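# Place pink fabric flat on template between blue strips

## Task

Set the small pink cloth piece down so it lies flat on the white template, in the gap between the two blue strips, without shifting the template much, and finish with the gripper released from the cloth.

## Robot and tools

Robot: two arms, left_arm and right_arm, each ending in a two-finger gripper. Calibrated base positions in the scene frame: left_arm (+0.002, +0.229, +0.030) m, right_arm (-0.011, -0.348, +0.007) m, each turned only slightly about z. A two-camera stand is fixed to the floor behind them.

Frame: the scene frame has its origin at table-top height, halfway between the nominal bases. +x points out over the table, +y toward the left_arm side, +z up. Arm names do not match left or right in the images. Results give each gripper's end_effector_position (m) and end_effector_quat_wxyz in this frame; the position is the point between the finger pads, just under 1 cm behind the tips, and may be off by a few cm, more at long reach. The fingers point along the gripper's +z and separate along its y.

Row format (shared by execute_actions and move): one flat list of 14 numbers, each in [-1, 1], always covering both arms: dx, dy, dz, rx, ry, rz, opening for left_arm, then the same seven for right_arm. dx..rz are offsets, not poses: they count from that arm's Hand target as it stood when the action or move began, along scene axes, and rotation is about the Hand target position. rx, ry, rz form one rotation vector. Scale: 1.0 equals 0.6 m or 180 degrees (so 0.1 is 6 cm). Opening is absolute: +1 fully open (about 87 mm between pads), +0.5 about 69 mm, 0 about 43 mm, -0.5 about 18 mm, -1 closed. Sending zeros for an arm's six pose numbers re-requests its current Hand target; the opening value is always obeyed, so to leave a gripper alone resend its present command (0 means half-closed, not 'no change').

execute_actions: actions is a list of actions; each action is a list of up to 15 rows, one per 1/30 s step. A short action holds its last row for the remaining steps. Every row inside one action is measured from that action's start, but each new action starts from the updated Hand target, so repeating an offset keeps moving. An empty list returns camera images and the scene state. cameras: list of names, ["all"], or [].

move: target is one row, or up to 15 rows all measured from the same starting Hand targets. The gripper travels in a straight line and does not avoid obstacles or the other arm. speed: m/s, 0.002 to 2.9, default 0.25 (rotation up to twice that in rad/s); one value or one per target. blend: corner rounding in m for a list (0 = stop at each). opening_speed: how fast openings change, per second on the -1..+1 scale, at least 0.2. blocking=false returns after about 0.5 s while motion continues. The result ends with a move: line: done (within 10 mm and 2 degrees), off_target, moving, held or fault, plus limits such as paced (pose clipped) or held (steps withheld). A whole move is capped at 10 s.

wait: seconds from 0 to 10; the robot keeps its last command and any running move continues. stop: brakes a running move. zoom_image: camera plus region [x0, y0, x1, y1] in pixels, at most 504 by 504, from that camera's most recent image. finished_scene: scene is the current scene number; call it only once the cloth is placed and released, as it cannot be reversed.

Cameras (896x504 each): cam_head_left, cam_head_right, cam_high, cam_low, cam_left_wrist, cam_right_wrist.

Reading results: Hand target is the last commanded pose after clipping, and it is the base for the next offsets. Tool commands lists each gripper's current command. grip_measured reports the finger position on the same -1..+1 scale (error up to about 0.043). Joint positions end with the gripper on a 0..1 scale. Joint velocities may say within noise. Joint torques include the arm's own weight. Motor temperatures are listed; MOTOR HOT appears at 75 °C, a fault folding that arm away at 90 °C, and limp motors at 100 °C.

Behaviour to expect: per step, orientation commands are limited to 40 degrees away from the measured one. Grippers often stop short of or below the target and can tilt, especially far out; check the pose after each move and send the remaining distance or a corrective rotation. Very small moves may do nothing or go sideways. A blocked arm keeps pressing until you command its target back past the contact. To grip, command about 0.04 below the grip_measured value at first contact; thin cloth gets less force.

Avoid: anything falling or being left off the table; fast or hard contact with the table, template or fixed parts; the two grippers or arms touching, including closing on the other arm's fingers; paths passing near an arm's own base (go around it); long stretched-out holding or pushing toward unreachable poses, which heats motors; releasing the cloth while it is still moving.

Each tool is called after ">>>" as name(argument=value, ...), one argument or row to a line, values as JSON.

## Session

>>> execute_actions(
  actions=[],
)

Scene clock: 0.00 s.
left_arm: end_effector_position=(+0.2864, +0.0944, +0.3660) grip_measured=+1.000 end_effector_quat_wxyz=(+0.603, -0.155, +0.748, -0.229) | right_arm: end_effector_position=(+0.3230, -0.2084, +0.1640) grip_measured=+0.971 end_effector_quat_wxyz=(+0.442, -0.040, +0.870, +0.214)
Joint positions: left_arm=[-0.619 0.855 1.029 -0.362 -0.446 -0.65 1] | right_arm=[0.309 1.198 0.799 -0.157 -0.192 0.287 0.985]
Joint velocities: within noise
Joint torques (N m): no reading
Motor temperatures (°C): left_arm=[30 31 30 29 30 27 31] | right_arm=[29 34 31 28 26 28 27]
Heat: left arm: 31 °C; right arm: 34 °C.
Hand target: left_arm +0.2861, +0.0945, +0.3694; +0.604, -0.156, +0.746, -0.232 | right_arm +0.3258, -0.2076, +0.1719; +0.451, -0.041, +0.865, +0.216
Tool commands: left_gripper/opening=+1.0 right_gripper/opening=+1.0

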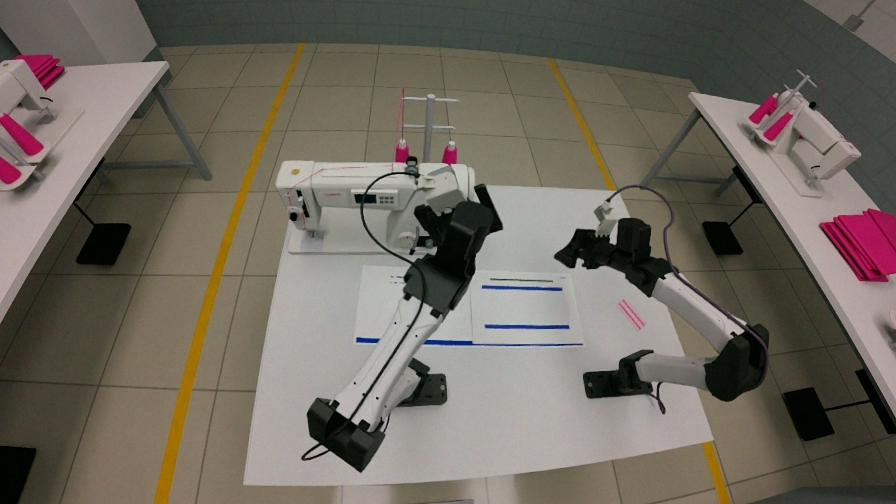

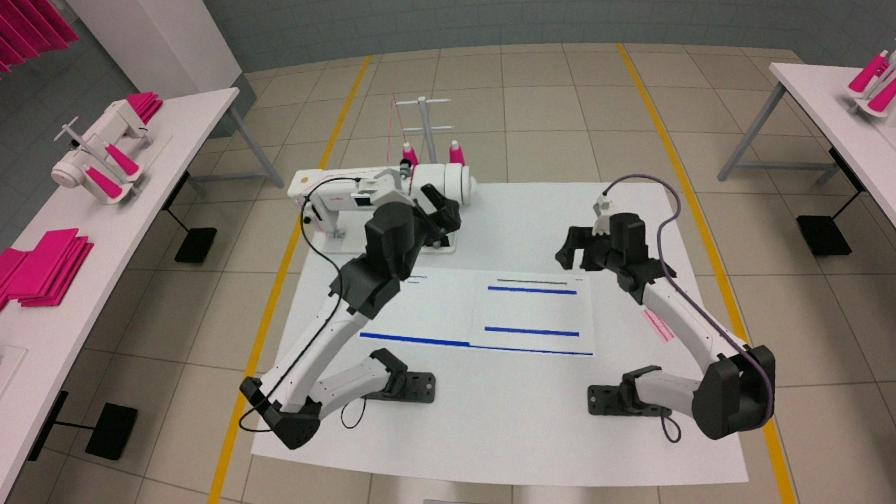

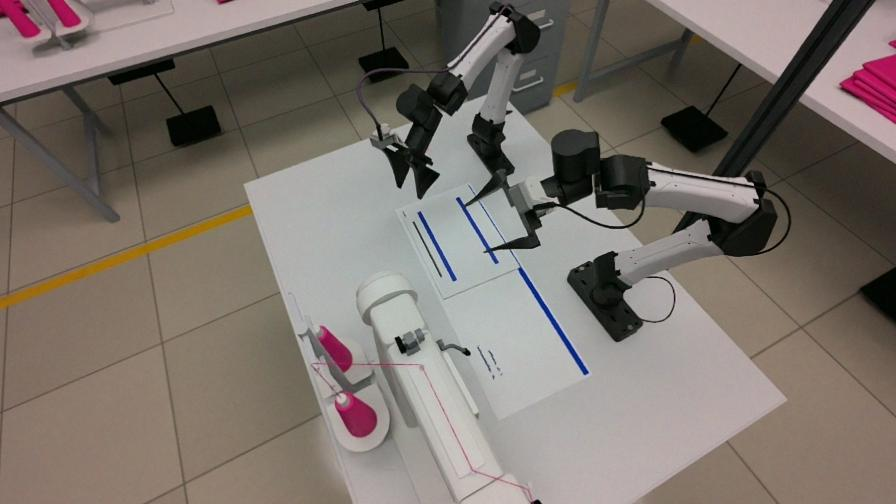

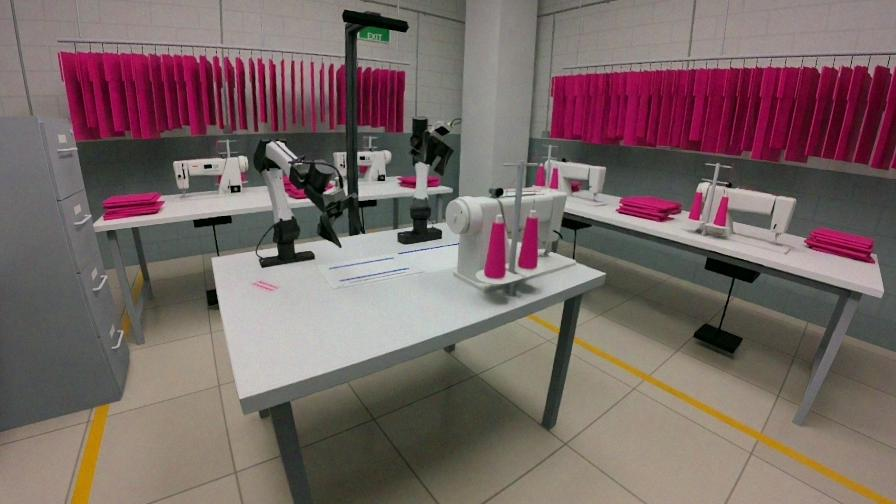

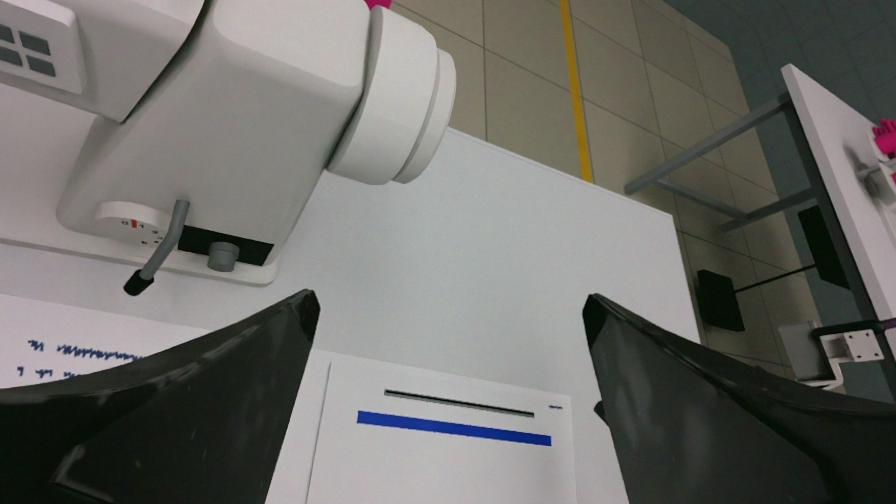

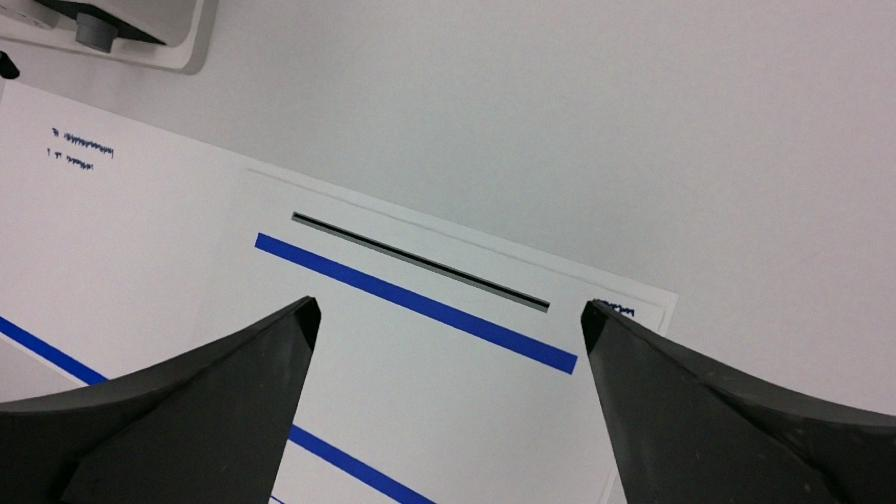

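>>> move(
  target=[0,0.22,0,0,0,0,1,-0.176,-0.421,-0.078,0.0117,0.348,-0.3036,0],
  cameras=["cam_right_wrist","cam_head_right","cam_head_left"],
)

Scene clock: 13.10 s.
left_arm: end_effector_position=(+0.2864, +0.2263, +0.3716) grip_measured=+1.000 end_effector_quat_wxyz=(+0.609, -0.158, +0.742, -0.232) | right_arm: end_effector_position=(+0.2205, -0.4559, +0.1212) grip_measured=+0.000 end_effector_quat_wxyz=(+0.004, +0.454, +0.891, +0.009)
Joint positions: left_arm=[0.347 0.782 1.019 -0.409 0.502 -0.491 1] | right_arm=[-0.479 1.64 1.346 -1.269 -0.018 0.426 0.5]
Joint torques (N m): left_arm=[0.35 -0.16 6.38 1.67 0.15 0.19] | right_arm=[-0.47 -5.44 8.49 0.29 0.21 0.26]
Heat: left arm: 31 °C; right arm: 34 °C.
Hand target: left_arm +0.2861, +0.2266, +0.3694; +0.604, -0.156, +0.746, -0.232 | right_arm +0.2201, -0.4602, +0.1251; +0.000, +0.462, +0.887, +0.000
Off the commanded pose: left_arm 0.002 m, 1 deg | right_arm 0.006 m, 2 deg.
move: done
Images, in order (width x height): cam_head_left 896x504, cam_head_right 896x504, cam_right_wrist 896x504.

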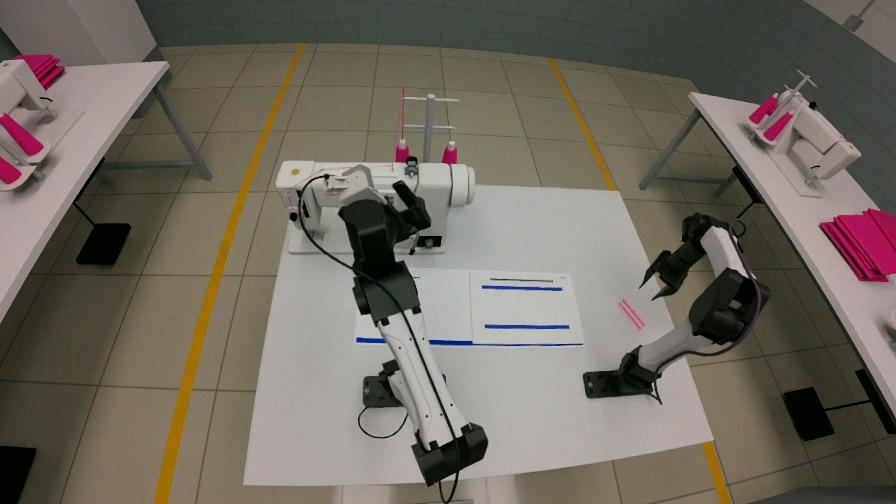

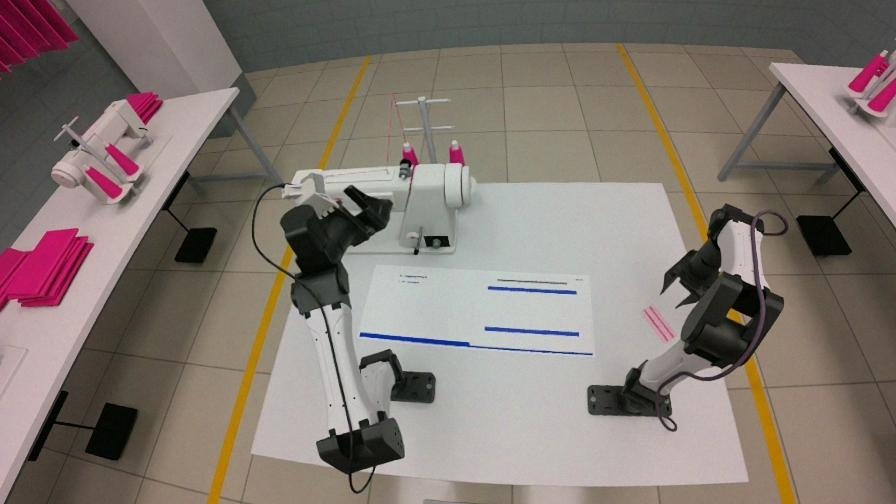

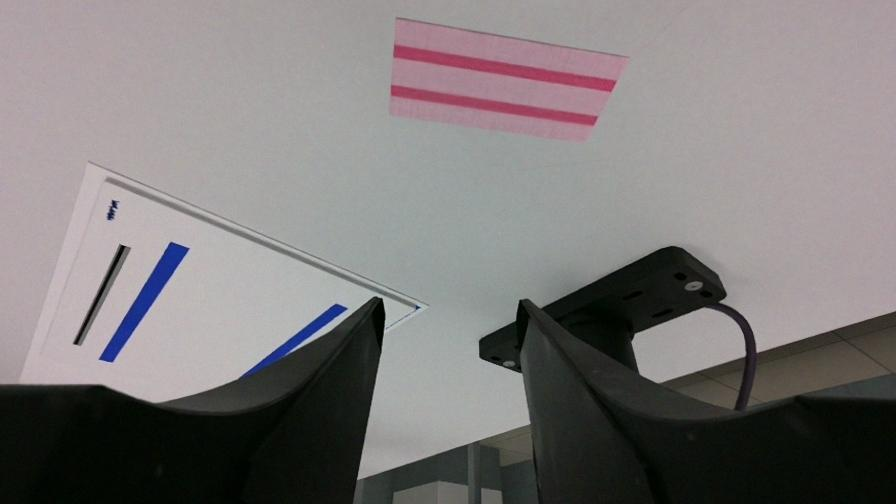

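>>> move(
  target=[0,0,0,0,0,0,1,0.02,-0.008,-0.112,0,0,-0.053,-0.35],
  cameras=["cam_right_wrist"],
)

Scene clock: 20.73 s.
left_arm: end_effector_position=(+0.2863, +0.2262, +0.3717) grip_measured=+1.000 end_effector_quat_wxyz=(+0.609, -0.158, +0.742, -0.232) | right_arm: end_effector_position=(+0.2355, -0.4622, +0.0626) grip_measured=-0.350 end_effector_quat_wxyz=(+0.006, +0.526, +0.851, +0.009)
Joint positions: left_arm=[0.347 0.782 1.019 -0.409 0.503 -0.491 1] | right_arm=[-0.492 1.722 1.201 -1.038 -0.018 0.578 0.325]
Joint torques (N m): left_arm=[0.34 -0.16 6.38 1.66 0.15 0.18] | right_arm=[-0.51 -6.27 4.74 0.64 0.23 0.27]
Heat: left arm: 32 °C; right arm: 35 °C.
Hand target: left_arm +0.2861, +0.2265, +0.3694; +0.604, -0.156, +0.746, -0.232 | right_arm +0.2322, -0.4650, +0.0579; +0.000, +0.534, +0.845, +0.000
Off the commanded pose: left_arm 0.002 m, 1 deg | right_arm 0.006 m, 2 deg.
move: done
Images, in order (width x height): cam_right_wrist 896x504.

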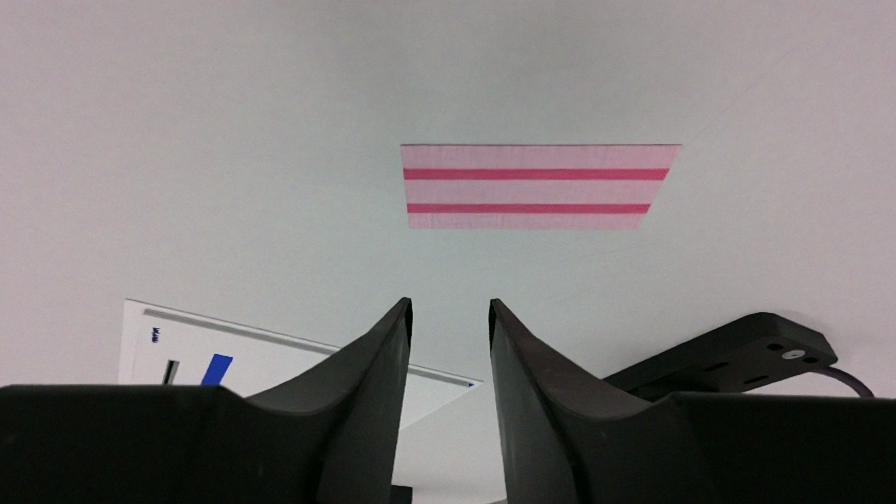

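>>> move(
  target=[0,0,0,0,0,0,1,-0.004,0.007,-0.073,0,0,0,-0.35],
  cameras=["cam_right_wrist"],
  speed=0.1,
)

Scene clock: 28.90 s.
left_arm: end_effector_position=(+0.2863, +0.2262, +0.3717) grip_measured=+1.000 end_effector_quat_wxyz=(+0.609, -0.158, +0.742, -0.232) | right_arm: end_effector_position=(+0.2330, -0.4603, +0.0192) grip_measured=-0.350 end_effector_quat_wxyz=(+0.007, +0.529, +0.848, +0.009)
Joint positions: left_arm=[0.347 0.782 1.019 -0.409 0.503 -0.491 1] | right_arm=[-0.492 1.768 1.072 -0.861 -0.018 0.586 0.325]
Joint torques (N m): left_arm=[0.35 -0.14 6.38 1.67 0.15 0.18] | right_arm=[0.12 -6.11 4.46 0.65 0.21 0.26]
Heat: left arm: 33 °C; right arm: 36 °C.
Hand target: left_arm +0.2861, +0.2265, +0.3694; +0.604, -0.156, +0.746, -0.232 | right_arm +0.2298, -0.4607, +0.0141; +0.000, +0.534, +0.845, +0.000
Off the commanded pose: left_arm 0.002 m, 1 deg | right_arm 0.006 m, 1 deg.
move: done
Images, in order (width x height): cam_right_wrist 896x504.

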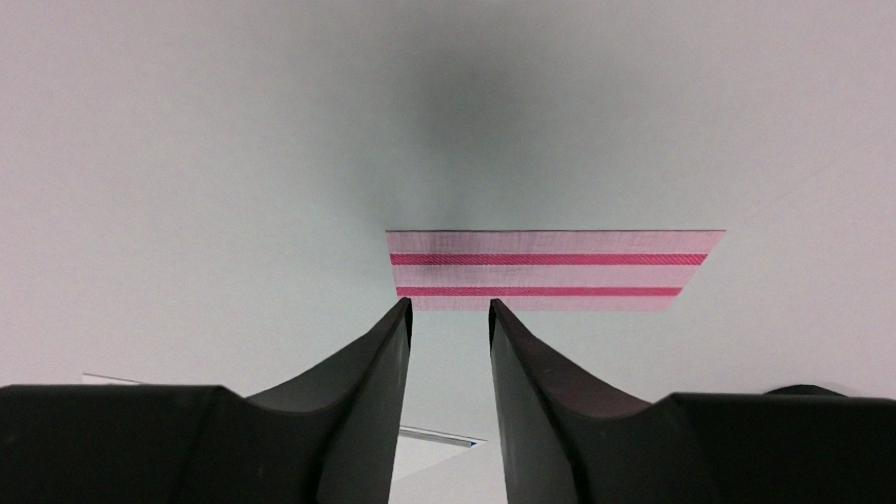

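>>> move(
  target=[
    [0,0,0,0,0,0,1,0,0,-0.019,0,0,0,-0.35],
    [0,0,0,0,0,0,1,0,0,-0.028,0,0,0,-0.35],
  ],
  cameras=["cam_right_wrist"],
  speed=[0.06,0.03],
)

Scene clock: 31.73 s.
left_arm: end_effector_position=(+0.2863, +0.2262, +0.3717) grip_measured=+1.000 end_effector_quat_wxyz=(+0.609, -0.158, +0.742, -0.232) | right_arm: end_effector_position=(+0.2345, -0.4612, +0.0069) grip_measured=-0.350 end_effector_quat_wxyz=(+0.010, +0.529, +0.848, +0.009)
Joint positions: left_arm=[0.347 0.782 1.019 -0.409 0.503 -0.491 1] | right_arm=[-0.492 1.79 1.045 -0.805 -0.018 0.587 0.325]
Joint torques (N m): left_arm=[0.34 -0.17 6.38 1.67 0.15 0.18] | right_arm=[0.12 -5.26 3.56 0.81 0.23 0.25]
Heat: left arm: 33 °C; right arm: 36 °C.
Hand target: left_arm +0.2861, +0.2265, +0.3694; +0.604, -0.156, +0.746, -0.232 | right_arm +0.2299, -0.4608, -0.0027; +0.000, +0.534, +0.845, +0.000
Off the commanded pose: left_arm 0.002 m, 1 deg | right_arm 0.011 m, 2 deg.
move: off_target (right_arm)
Images, in order (width x height): cam_right_wrist 896x504.

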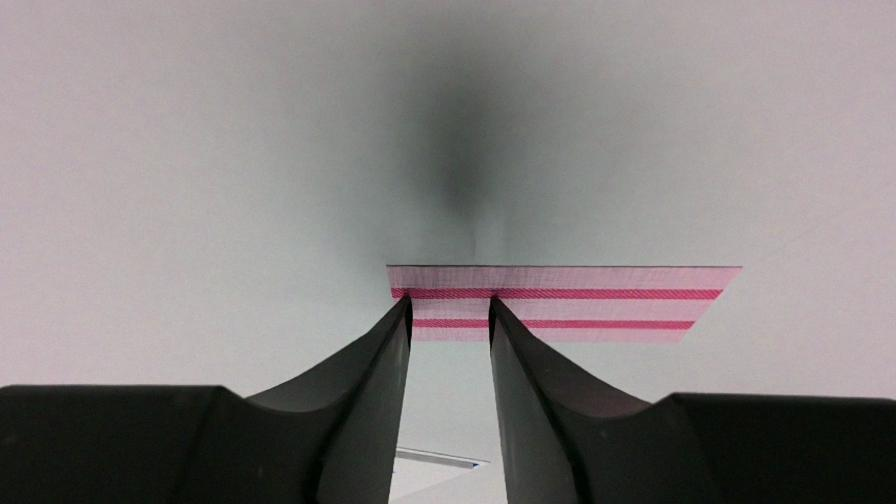

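>>> move(
  target=[0,0,0,0,0,0,1,0,0,0,0,0,0,-1],
  cameras=["cam_right_wrist"],
  opening_speed=0.6,
)

>>> move(
  target=[
    [0,0,0,0,0,0,1,0,0.05,0.22,0,0,0,-1],
    [0,0,0,0,0,0,1,-0.013,0.521,0.275,0,0,0.336,-1],
  ],
  cameras=["cam_right_wrist","cam_head_right","cam_head_left","cam_high"],
  speed=[0.12,0.22],
  blend=[0.03,0],
)

Scene clock: 37.83 s.
left_arm: end_effector_position=(+0.2863, +0.2262, +0.3717) grip_measured=+1.000 end_effector_quat_wxyz=(+0.609, -0.158, +0.742, -0.232) | right_arm: end_effector_position=(+0.2354, -0.4611, +0.0069) grip_measured=-1.000 end_effector_quat_wxyz=(+0.012, +0.531, +0.847, +0.010)
Joint positions: left_arm=[0.347 0.782 1.019 -0.409 0.503 -0.491 1] | right_arm=[-0.491 1.79 1.045 -0.802 -0.019 0.591 0]
Joint torques (N m): left_arm=[0.35 -0.14 6.38 1.67 0.15 0.18] | right_arm=[0.14 -5.27 3.58 0.79 0.25 0.21]
Heat: left arm: 34 °C; right arm: 36 °C.
Hand target: left_arm +0.2861, +0.2265, +0.3694; +0.604, -0.156, +0.746, -0.232 | right_arm +0.2299, -0.4608, -0.0027; +0.000, +0.534, +0.845, +0.000
Off the commanded pose: left_arm 0.002 m, 1 deg | right_arm 0.011 m, 2 deg.
move: off_target (right_arm)
Images, in order (width x height): cam_right_wrist 896x504.

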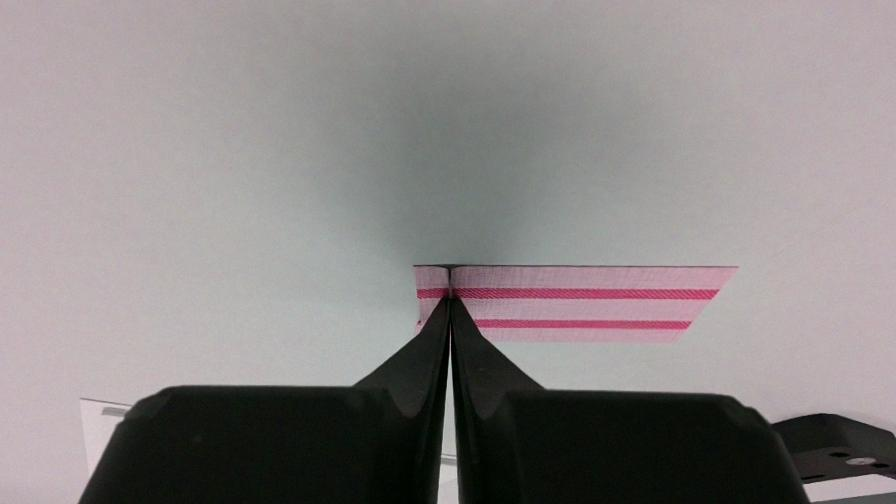

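Scene clock: 42.03 s.
left_arm: end_effector_position=(+0.2863, +0.2262, +0.3717) grip_measured=+1.000 end_effector_quat_wxyz=(+0.609, -0.158, +0.742, -0.232) | right_arm: end_effector_position=(+0.2206, -0.1463, +0.1598) grip_measured=-1.000 end_effector_quat_wxyz=(+0.000, +0.044, +0.999, +0.010)
Joint positions: left_arm=[0.347 0.782 1.019 -0.409 0.503 -0.491 1] | right_arm=[0.658 1.817 1.705 -1.447 -0.016 0.708 0]
Joint torques (N m): left_arm=[0.35 -0.14 6.38 1.67 0.15 0.18] | right_arm=[0.06 -6.65 8.31 0.29 0.21 -0.05]
Heat: left arm: 34 °C; right arm: 36 °C.
Hand target: left_arm +0.2861, +0.2265, +0.3694; +0.604, -0.156, +0.746, -0.232 | right_arm +0.2221, -0.1482, +0.1623; +0.000, +0.036, +0.999, +0.000
Off the commanded pose: left_arm 0.002 m, 1 deg | right_arm 0.003 m, 1 deg.
move: done
Images, in order (width x height): cam_head_left 896x504, cam_head_right 896x504, cam_high 896x504, cam_right_wrist 896x504.

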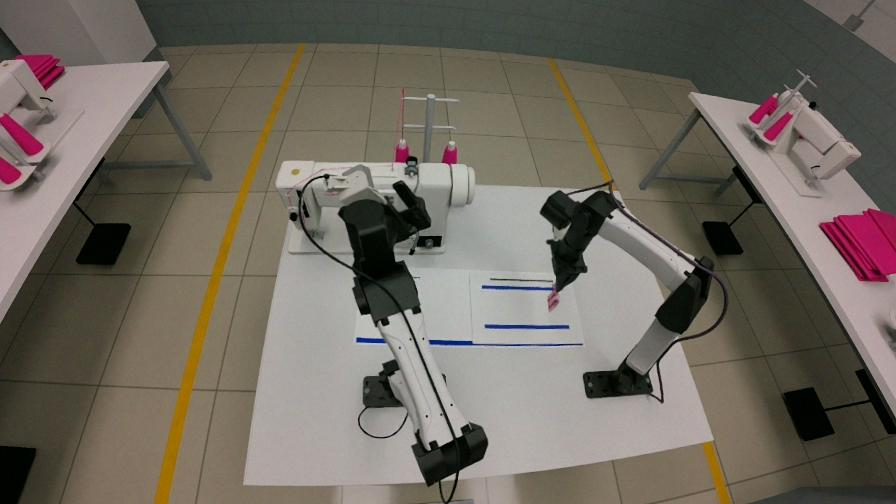

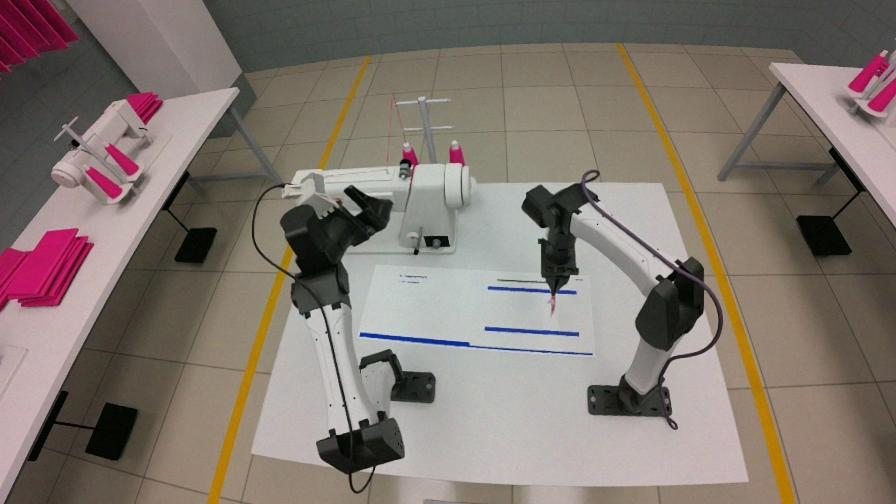

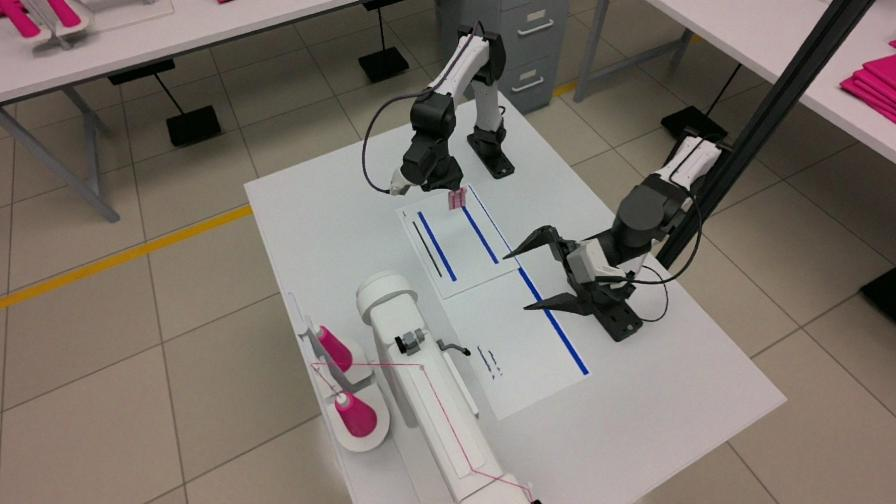

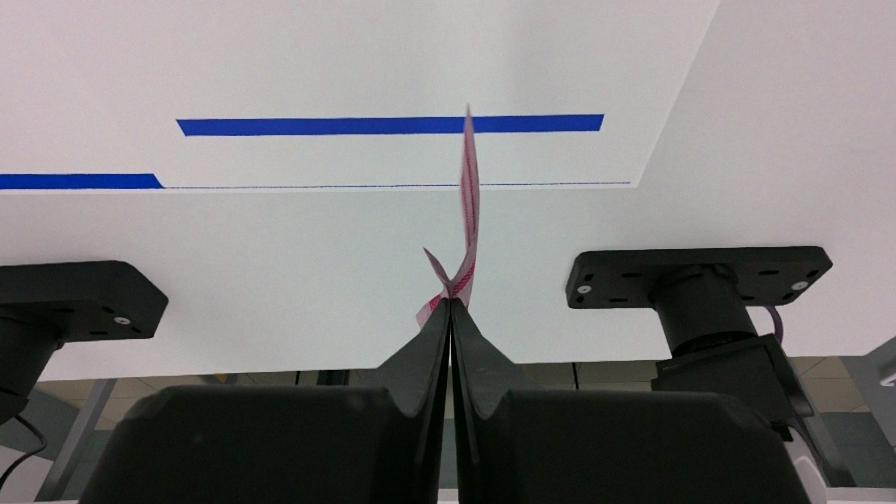

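>>> move(
  target=[
    [0,0,0,0,0,0,1,0.028,-0.023,-0.1,0,0,0.004,-1],
    [0,0,0,0,0,0,1,0.033,0.0437,-0.127,0,0,0.004,-1],
    [0,0,0,0,0,0,1,0.0382,0.092,-0.167,0,0,0.004,-1],
    [0,0,0,0,0,0,1,0.0432,0.1253,-0.2205,0,0,0.004,-1],
  ],
  cameras=["cam_right_wrist","cam_head_right"],
  speed=0.1,
  blend=[0.005,0.01,0.01,0],
)

Scene clock: 51.17 s.
left_arm: end_effector_position=(+0.2863, +0.2262, +0.3717) grip_measured=+1.000 end_effector_quat_wxyz=(+0.609, -0.158, +0.742, -0.232) | right_arm: end_effector_position=(+0.2413, -0.0790, +0.0296) grip_measured=-1.000 end_effector_quat_wxyz=(-0.012, +0.025, +1.000, -0.001)
Joint positions: left_arm=[0.347 0.782 1.019 -0.409 0.503 -0.491 1] | right_arm=[0.769 2.123 1.611 -1.077 -0.015 0.782 0]
Joint torques (N m): left_arm=[0.35 -0.17 6.39 1.67 0.15 0.18] | right_arm=[0.4 -9.06 8.16 0.55 0.21 0.27]
Motor temperatures (°C): left_arm=[30 31 35 32 30 27 31] | right_arm=[29 37 36 29 26 28 27]
Heat: left arm: 35 °C; right arm: 37 °C.
Hand target: left_arm +0.2861, +0.2265, +0.3694; +0.604, -0.156, +0.746, -0.232 | right_arm +0.2479, -0.0731, +0.0300; +0.000, +0.029, +1.000, +0.000
Off the commanded pose: left_arm 0.002 m, 1 deg | right_arm 0.009 m, 1 deg.
move: done
Images, in order (width x height): cam_head_right 896x504, cam_right_wrist 896x504.

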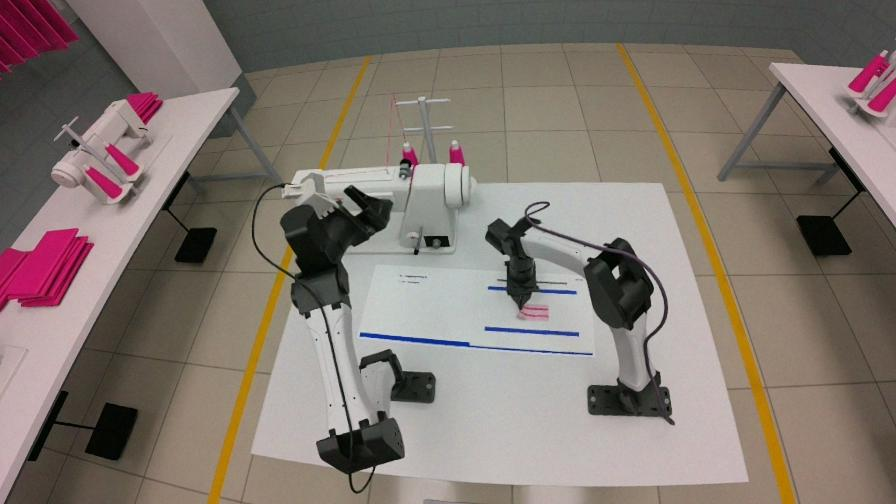

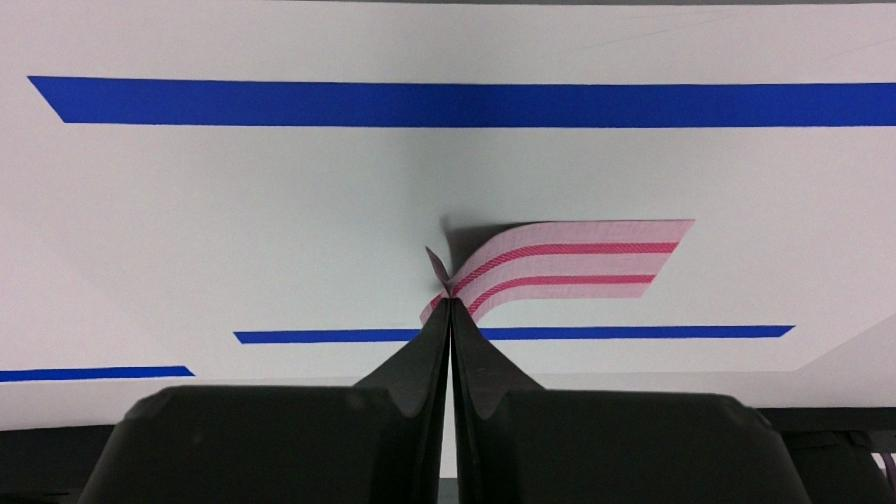

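>>> move(
  target=[0,0,0,0,0,0,1,0.008,0.015,-0.038,0,0,0.0,-1],
  cameras=["cam_right_wrist"],
  speed=0.06,
)

Scene clock: 53.67 s.
left_arm: end_effector_position=(+0.2863, +0.2262, +0.3717) grip_measured=+1.000 end_effector_quat_wxyz=(+0.609, -0.158, +0.742, -0.232) | right_arm: end_effector_position=(+0.2452, -0.0725, +0.0126) grip_measured=-1.000 end_effector_quat_wxyz=(-0.013, +0.025, +1.000, -0.002)
Joint positions: left_arm=[0.347 0.782 1.019 -0.409 0.503 -0.491 1] | right_arm=[0.774 2.173 1.621 -1.041 -0.015 0.788 0]
Joint torques (N m): left_arm=[0.36 -0.16 6.38 1.67 0.15 0.18] | right_arm=[0.58 -8.32 7.69 0.78 0.21 0.31]
Heat: left arm: 35 °C; right arm: 38 °C.
Hand target: left_arm +0.2861, +0.2265, +0.3694; +0.604, -0.156, +0.746, -0.232 | right_arm +0.2527, -0.0640, +0.0072; +0.000, +0.029, +1.000, +0.000
Off the commanded pose: left_arm 0.002 m, 1 deg | right_arm 0.013 m, 2 deg.
move: off_target (right_arm)
Images, in order (width x height): cam_right_wrist 896x504.

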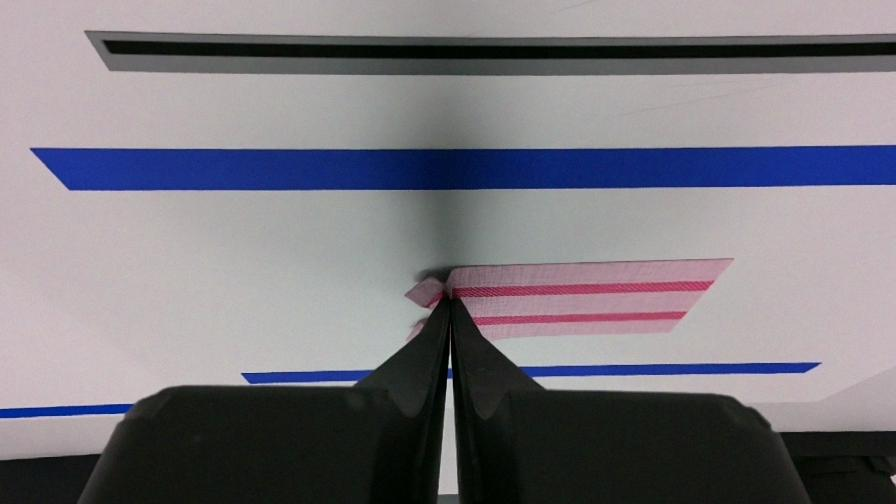

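>>> zoom_image(
  camera="cam_right_wrist",
  region=[370, 230, 530, 360],
)

Scaled by 3.150 from the camera's 896x504 image, which has a finer 1280x720 frame.

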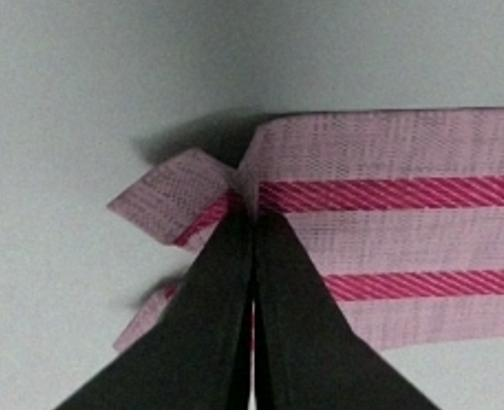

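>>> move(
  target=[
    [0,0,0,0,0,0,1,0.0,0.0,-0.004,0,0,0.0,-1],
    [0,0,0,0,0,0,1,0.0,0.0,-0.004,0,0,0.0,-0.3],
  ],
  cameras=["cam_right_wrist"],
  speed=0.05,
  opening_speed=0.4,
)

>>> zoom_image(
  camera="cam_right_wrist",
  region=[370, 230, 570, 360],
)

Scene clock: 59.47 s.
left_arm: end_effector_position=(+0.2863, +0.2262, +0.3717) grip_measured=+1.000 end_effector_quat_wxyz=(+0.609, -0.158, +0.742, -0.232) | right_arm: end_effector_position=(+0.2456, -0.0721, +0.0126) grip_measured=-0.301 end_effector_quat_wxyz=(-0.012, +0.026, +1.000, -0.002)
Joint positions: left_arm=[0.347 0.782 1.019 -0.409 0.503 -0.491 1] | right_arm=[0.774 2.173 1.621 -1.038 -0.015 0.788 0.35]
Joint torques (N m): left_arm=[0.35 -0.14 6.38 1.67 0.16 0.18] | right_arm=[0.64 -8.01 7.12 0.84 0.22 0.3]
Heat: left arm: 35 °C; right arm: 38 °C.
Hand target: left_arm +0.2861, +0.2265, +0.3694; +0.604, -0.156, +0.746, -0.232 | right_arm +0.2527, -0.0640, +0.0048; +0.000, +0.029, +1.000, +0.000
Off the commanded pose: left_arm 0.002 m, 1 deg | right_arm 0.013 m, 2 deg.
move: off_target (right_arm); target 2's new opening was sent with right_arm's hand 0.014 m and 2 deg from that target
Images, in order (width x height): cam_right_wrist 896x504.

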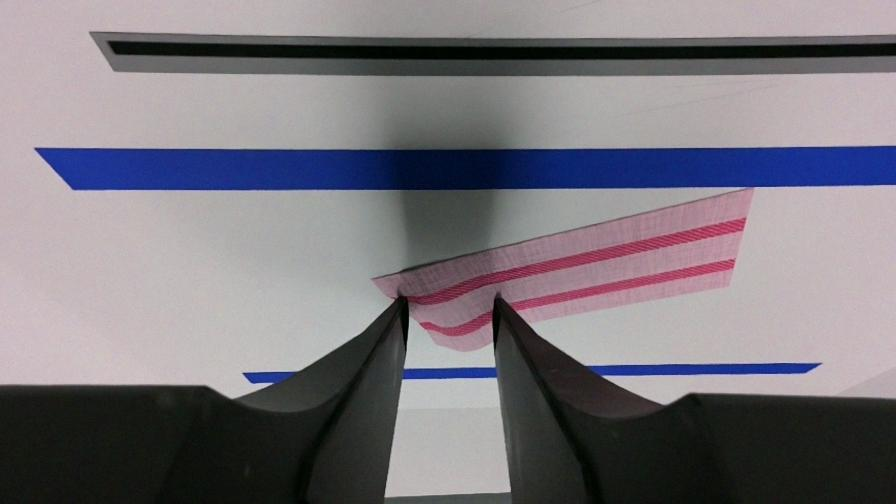

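Scaled by 2.520 from the camera's 896x504 image, which has a finer 1280x720 frame.

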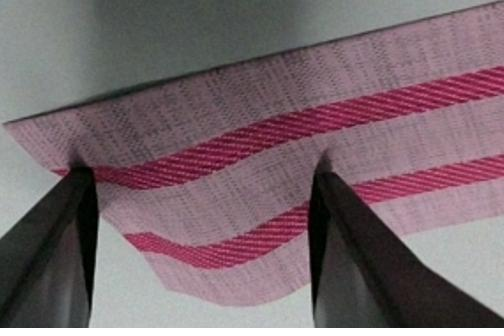

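>>> move(
  target=[
    [0,0,0,0,0,0,1,-0.005,-0.006,0.03,0,0,0.0,-0.3],
    [0,0,0,0,0,0,1,-0.03,0.0,0.14,0,0,0.0,-0.3],
  ],
  cameras=["cam_right_wrist","cam_head_right"],
  speed=[0.04,0.15],
)

>>> zoom_image(
  camera="cam_right_wrist",
  region=[340, 0, 760, 260],
)

Scene clock: 63.43 s.
left_arm: end_effector_position=(+0.2863, +0.2262, +0.3717) grip_measured=+1.000 end_effector_quat_wxyz=(+0.609, -0.158, +0.742, -0.232) | right_arm: end_effector_position=(+0.2330, -0.0654, +0.0722) grip_measured=-0.300 end_effector_quat_wxyz=(-0.015, +0.025, +1.000, -0.005)
Joint positions: left_arm=[0.347 0.782 1.019 -0.409 0.503 -0.491 1] | right_arm=[0.808 2.115 1.769 -1.254 -0.015 0.82 0.35]
Joint torques (N m): left_arm=[0.35 -0.18 6.39 1.67 0.15 0.18] | right_arm=[0.32 -13.27 8.01 0.17 0.21 0.28]
Heat: left arm: 35 °C; right arm: 39 °C.
Hand target: left_arm +0.2861, +0.2265, +0.3694; +0.604, -0.156, +0.746, -0.232 | right_arm +0.2346, -0.0640, +0.0889; +0.000, +0.029, +1.000, +0.000
Off the commanded pose: left_arm 0.002 m, 1 deg | right_arm 0.017 m, 2 deg.
move: off_target (right_arm)
Images, in order (width x height): cam_head_right 896x504, cam_right_wrist 896x504.

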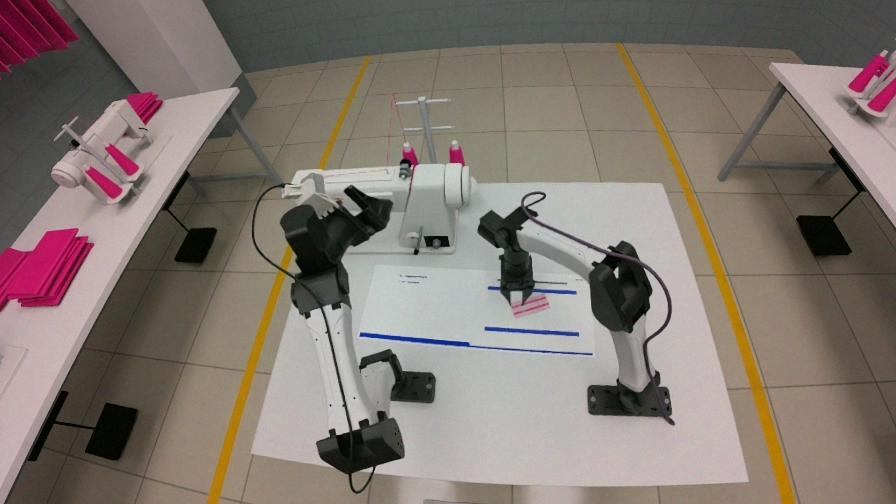

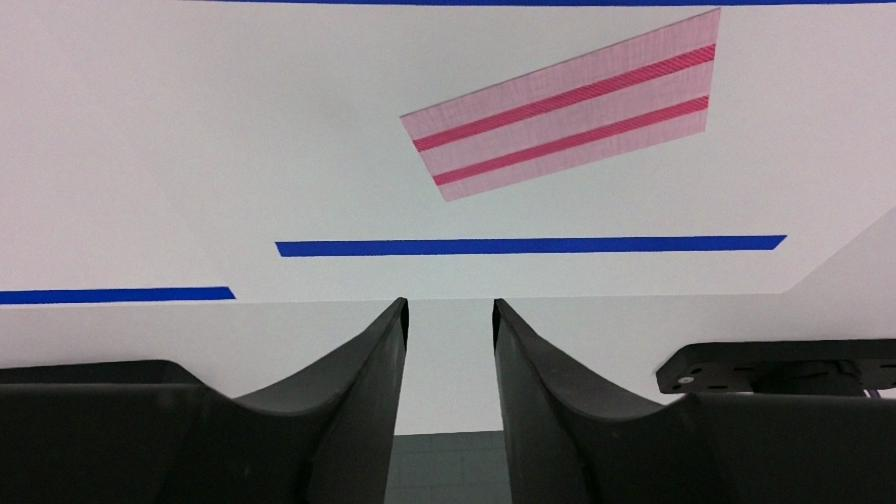

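Scaled by 1.200 from the camera's 896x504 image, which has a finer 1280x720 frame.

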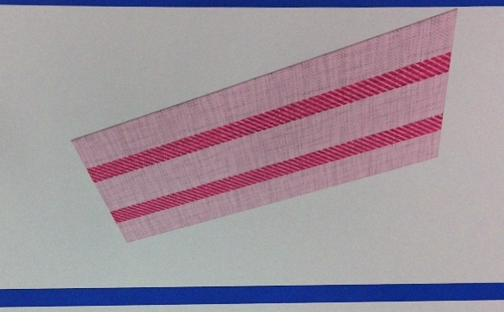

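>>> move(
  target=[0,0,0,0,0,0,1,0.0557,-0.12,-0.0815,0,0,0.113,-0.35],
  cameras=["cam_right_wrist"],
  speed=0.12,
)

Scene clock: 76.83 s.
left_arm: end_effector_position=(+0.2863, +0.2262, +0.3717) grip_measured=+1.000 end_effector_quat_wxyz=(+0.609, -0.158, +0.742, -0.232) | right_arm: end_effector_position=(+0.2637, -0.1332, +0.0268) grip_measured=-0.350 end_effector_quat_wxyz=(-0.022, -0.143, +0.990, -0.003)
Joint positions: left_arm=[0.347 0.782 1.019 -0.409 0.503 -0.491 1] | right_arm=[0.656 2.115 1.582 -1.081 -0.014 0.332 0.325]
Joint torques (N m): left_arm=[0.35 -0.17 6.39 1.67 0.15 0.18] | right_arm=[-0.44 -14.84 4.44 0.53 0.17 -0.05]
Motor temperatures (°C): left_arm=[30 31 35 33 30 27 31] | right_arm=[29 45 38 29 26 28 27]
Heat: left arm: 35 °C; right arm: 45 °C.
Hand target: left_arm +0.2861, +0.2265, +0.3694; +0.604, -0.156, +0.746, -0.232 | right_arm +0.2681, -0.1360, +0.0400; +0.000, -0.148, +0.989, +0.000
Off the commanded pose: left_arm 0.002 m, 1 deg | right_arm 0.014 m, 3 deg.
move: off_target (right_arm)
Images, in order (width x height): cam_right_wrist 896x504.

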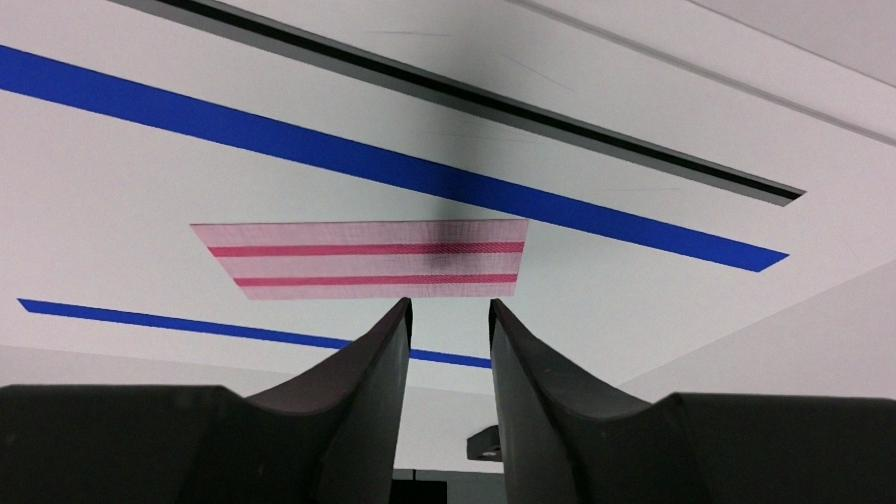

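>>> move(
  target=[
    [0,0,0,0,0,0,1,0.008,-0.005,-0.016,0,0,0,-0.35],
    [0,0,0,0,0,0,1,0.008,-0.005,-0.032,0,0,0,-0.35],
  ],
  cameras=["cam_right_wrist"],
  speed=[0.06,0.03],
)

Scene clock: 80.93 s.
left_arm: end_effector_position=(+0.2863, +0.2262, +0.3717) grip_measured=+1.000 end_effector_quat_wxyz=(+0.609, -0.158, +0.742, -0.232) | right_arm: end_effector_position=(+0.2702, -0.1345, +0.0173) grip_measured=-0.350 end_effector_quat_wxyz=(-0.009, -0.144, +0.990, +0.003)
Joint positions: left_arm=[0.347 0.782 1.019 -0.409 0.503 -0.491 1] | right_arm=[0.643 2.115 1.548 -1.018 -0.014 0.317 0.325]
Joint torques (N m): left_arm=[0.35 -0.17 6.37 1.67 0.15 0.18] | right_arm=[-0.61 -11.99 4.49 0.59 0.16 -0.05]
Heat: left arm: 35 °C; right arm: 46 °C.
Hand target: left_arm +0.2861, +0.2265, +0.3694; +0.604, -0.156, +0.746, -0.232 | right_arm +0.2729, -0.1390, +0.0208; +0.000, -0.148, +0.989, +0.000
Off the commanded pose: left_arm 0.002 m, 1 deg | right_arm 0.006 m, 1 deg.
move: done
Images, in order (width x height): cam_right_wrist 896x504.

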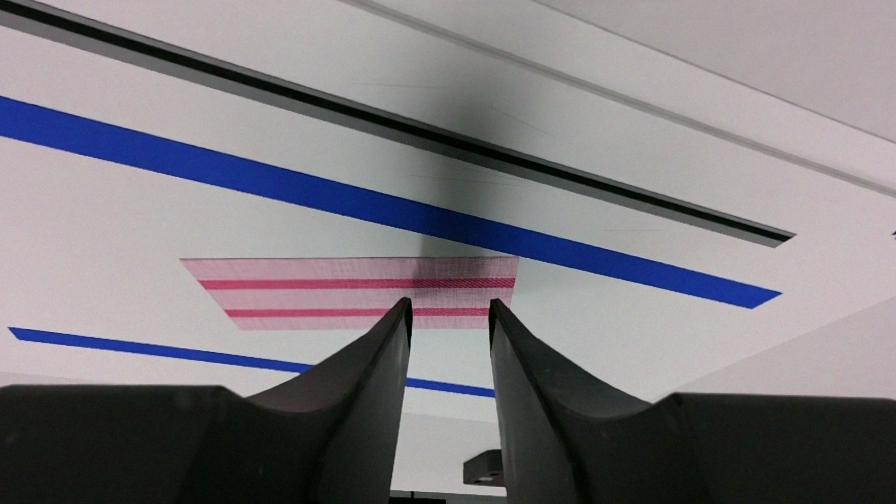

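>>> move(
  target=[
    [0,0,0,0,0,0,1,-0.001,0.0,-0.014,0,0,0,-0.35],
    [0,0,0,0,0,0,1,-0.001,0.0,-0.014,0,0,0,-1],
  ],
  cameras=["cam_right_wrist"],
  speed=0.03,
  opening_speed=0.6,
)

Scene clock: 84.23 s.
left_arm: end_effector_position=(+0.2863, +0.2262, +0.3717) grip_measured=+1.000 end_effector_quat_wxyz=(+0.609, -0.158, +0.742, -0.232) | right_arm: end_effector_position=(+0.2702, -0.1346, +0.0122) grip_measured=-1.000 end_effector_quat_wxyz=(-0.006, -0.144, +0.990, +0.005)
Joint positions: left_arm=[0.347 0.782 1.019 -0.409 0.503 -0.491 1] | right_arm=[0.643 2.115 1.528 -0.991 -0.014 0.317 0]
Joint torques (N m): left_arm=[0.35 -0.16 6.39 1.67 0.15 0.18] | right_arm=[-0.5 -11.1 4.34 0.66 0.17 -0.05]
Heat: left arm: 35 °C; right arm: 47 °C.
Hand target: left_arm +0.2861, +0.2265, +0.3694; +0.604, -0.156, +0.746, -0.232 | right_arm +0.2724, -0.1390, +0.0124; +0.000, -0.148, +0.989, +0.000
Off the commanded pose: left_arm 0.002 m, 1 deg | right_arm 0.005 m, 1 deg.
move: done
Images, in order (width x height): cam_right_wrist 896x504.

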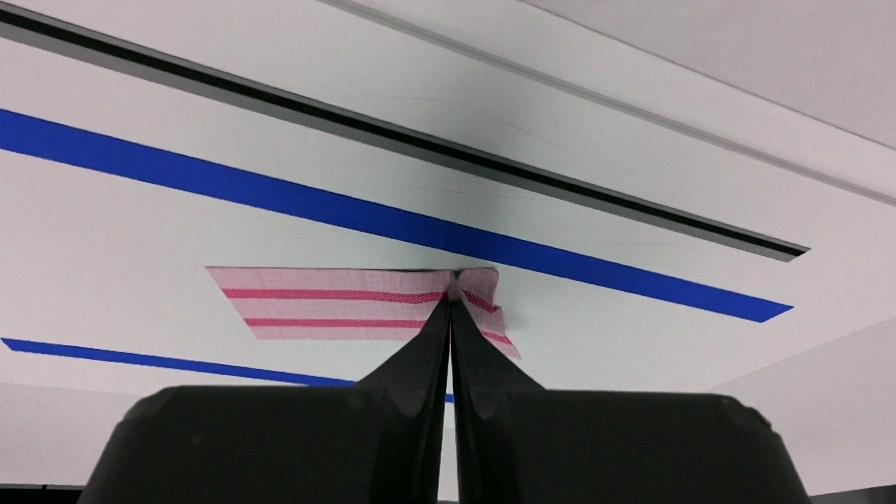

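>>> move(
  target=[
    [0,0,0,0,0,0,1,-0.008,-0.001,0.012,0,0,-0.03,-1],
    [0,0,0,0,0,0,1,-0.0403,-0.005,0.012,0,0,-0.107,-1],
    [0,0,0,0,0,0,1,-0.0403,-0.007,0.004,0,0,-0.107,-1],
  ],
  cameras=["cam_right_wrist"],
  speed=0.06,
  blend=[0.004,0.004,0],
)

Scene clock: 91.17 s.
left_arm: end_effector_position=(+0.2863, +0.2262, +0.3717) grip_measured=+1.000 end_effector_quat_wxyz=(+0.609, -0.158, +0.742, -0.232) | right_arm: end_effector_position=(+0.2454, -0.1399, +0.0119) grip_measured=-1.000 end_effector_quat_wxyz=(-0.012, +0.009, +1.000, +0.000)
Joint positions: left_arm=[0.347 0.782 1.019 -0.409 0.503 -0.491 1] | right_arm=[0.639 2.024 1.385 -0.952 -0.014 0.62 0]
Joint torques (N m): left_arm=[0.35 -0.16 6.39 1.67 0.15 0.18] | right_arm=[-0.64 -11.66 3.59 0.67 0.19 0.25]
Heat: left arm: 35 °C; right arm: 48 °C.
Hand target: left_arm +0.2861, +0.2265, +0.3694; +0.604, -0.156, +0.746, -0.232 | right_arm +0.2481, -0.1433, +0.0147; +0.000, +0.020, +1.000, +0.000
Off the commanded pose: left_arm 0.002 m, 1 deg | right_arm 0.005 m, 2 deg.
move: done; blend cut to 0.0025 m at target 2
Images, in order (width x height): cam_right_wrist 896x504.

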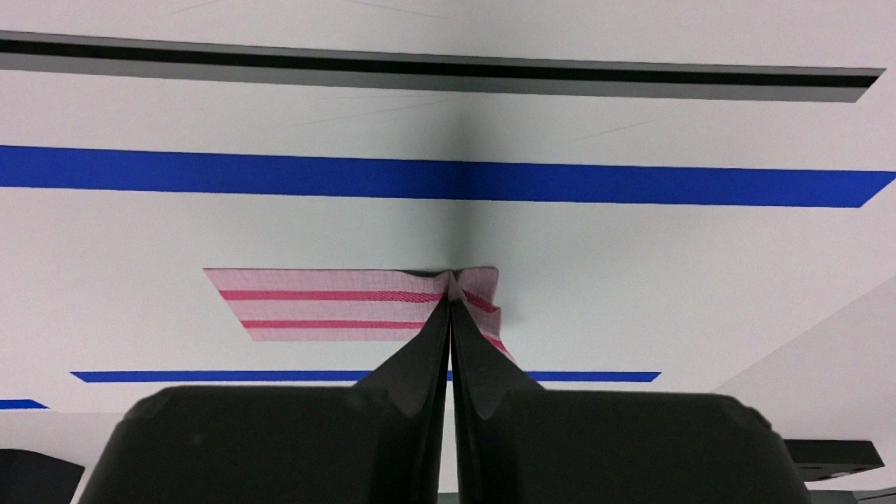

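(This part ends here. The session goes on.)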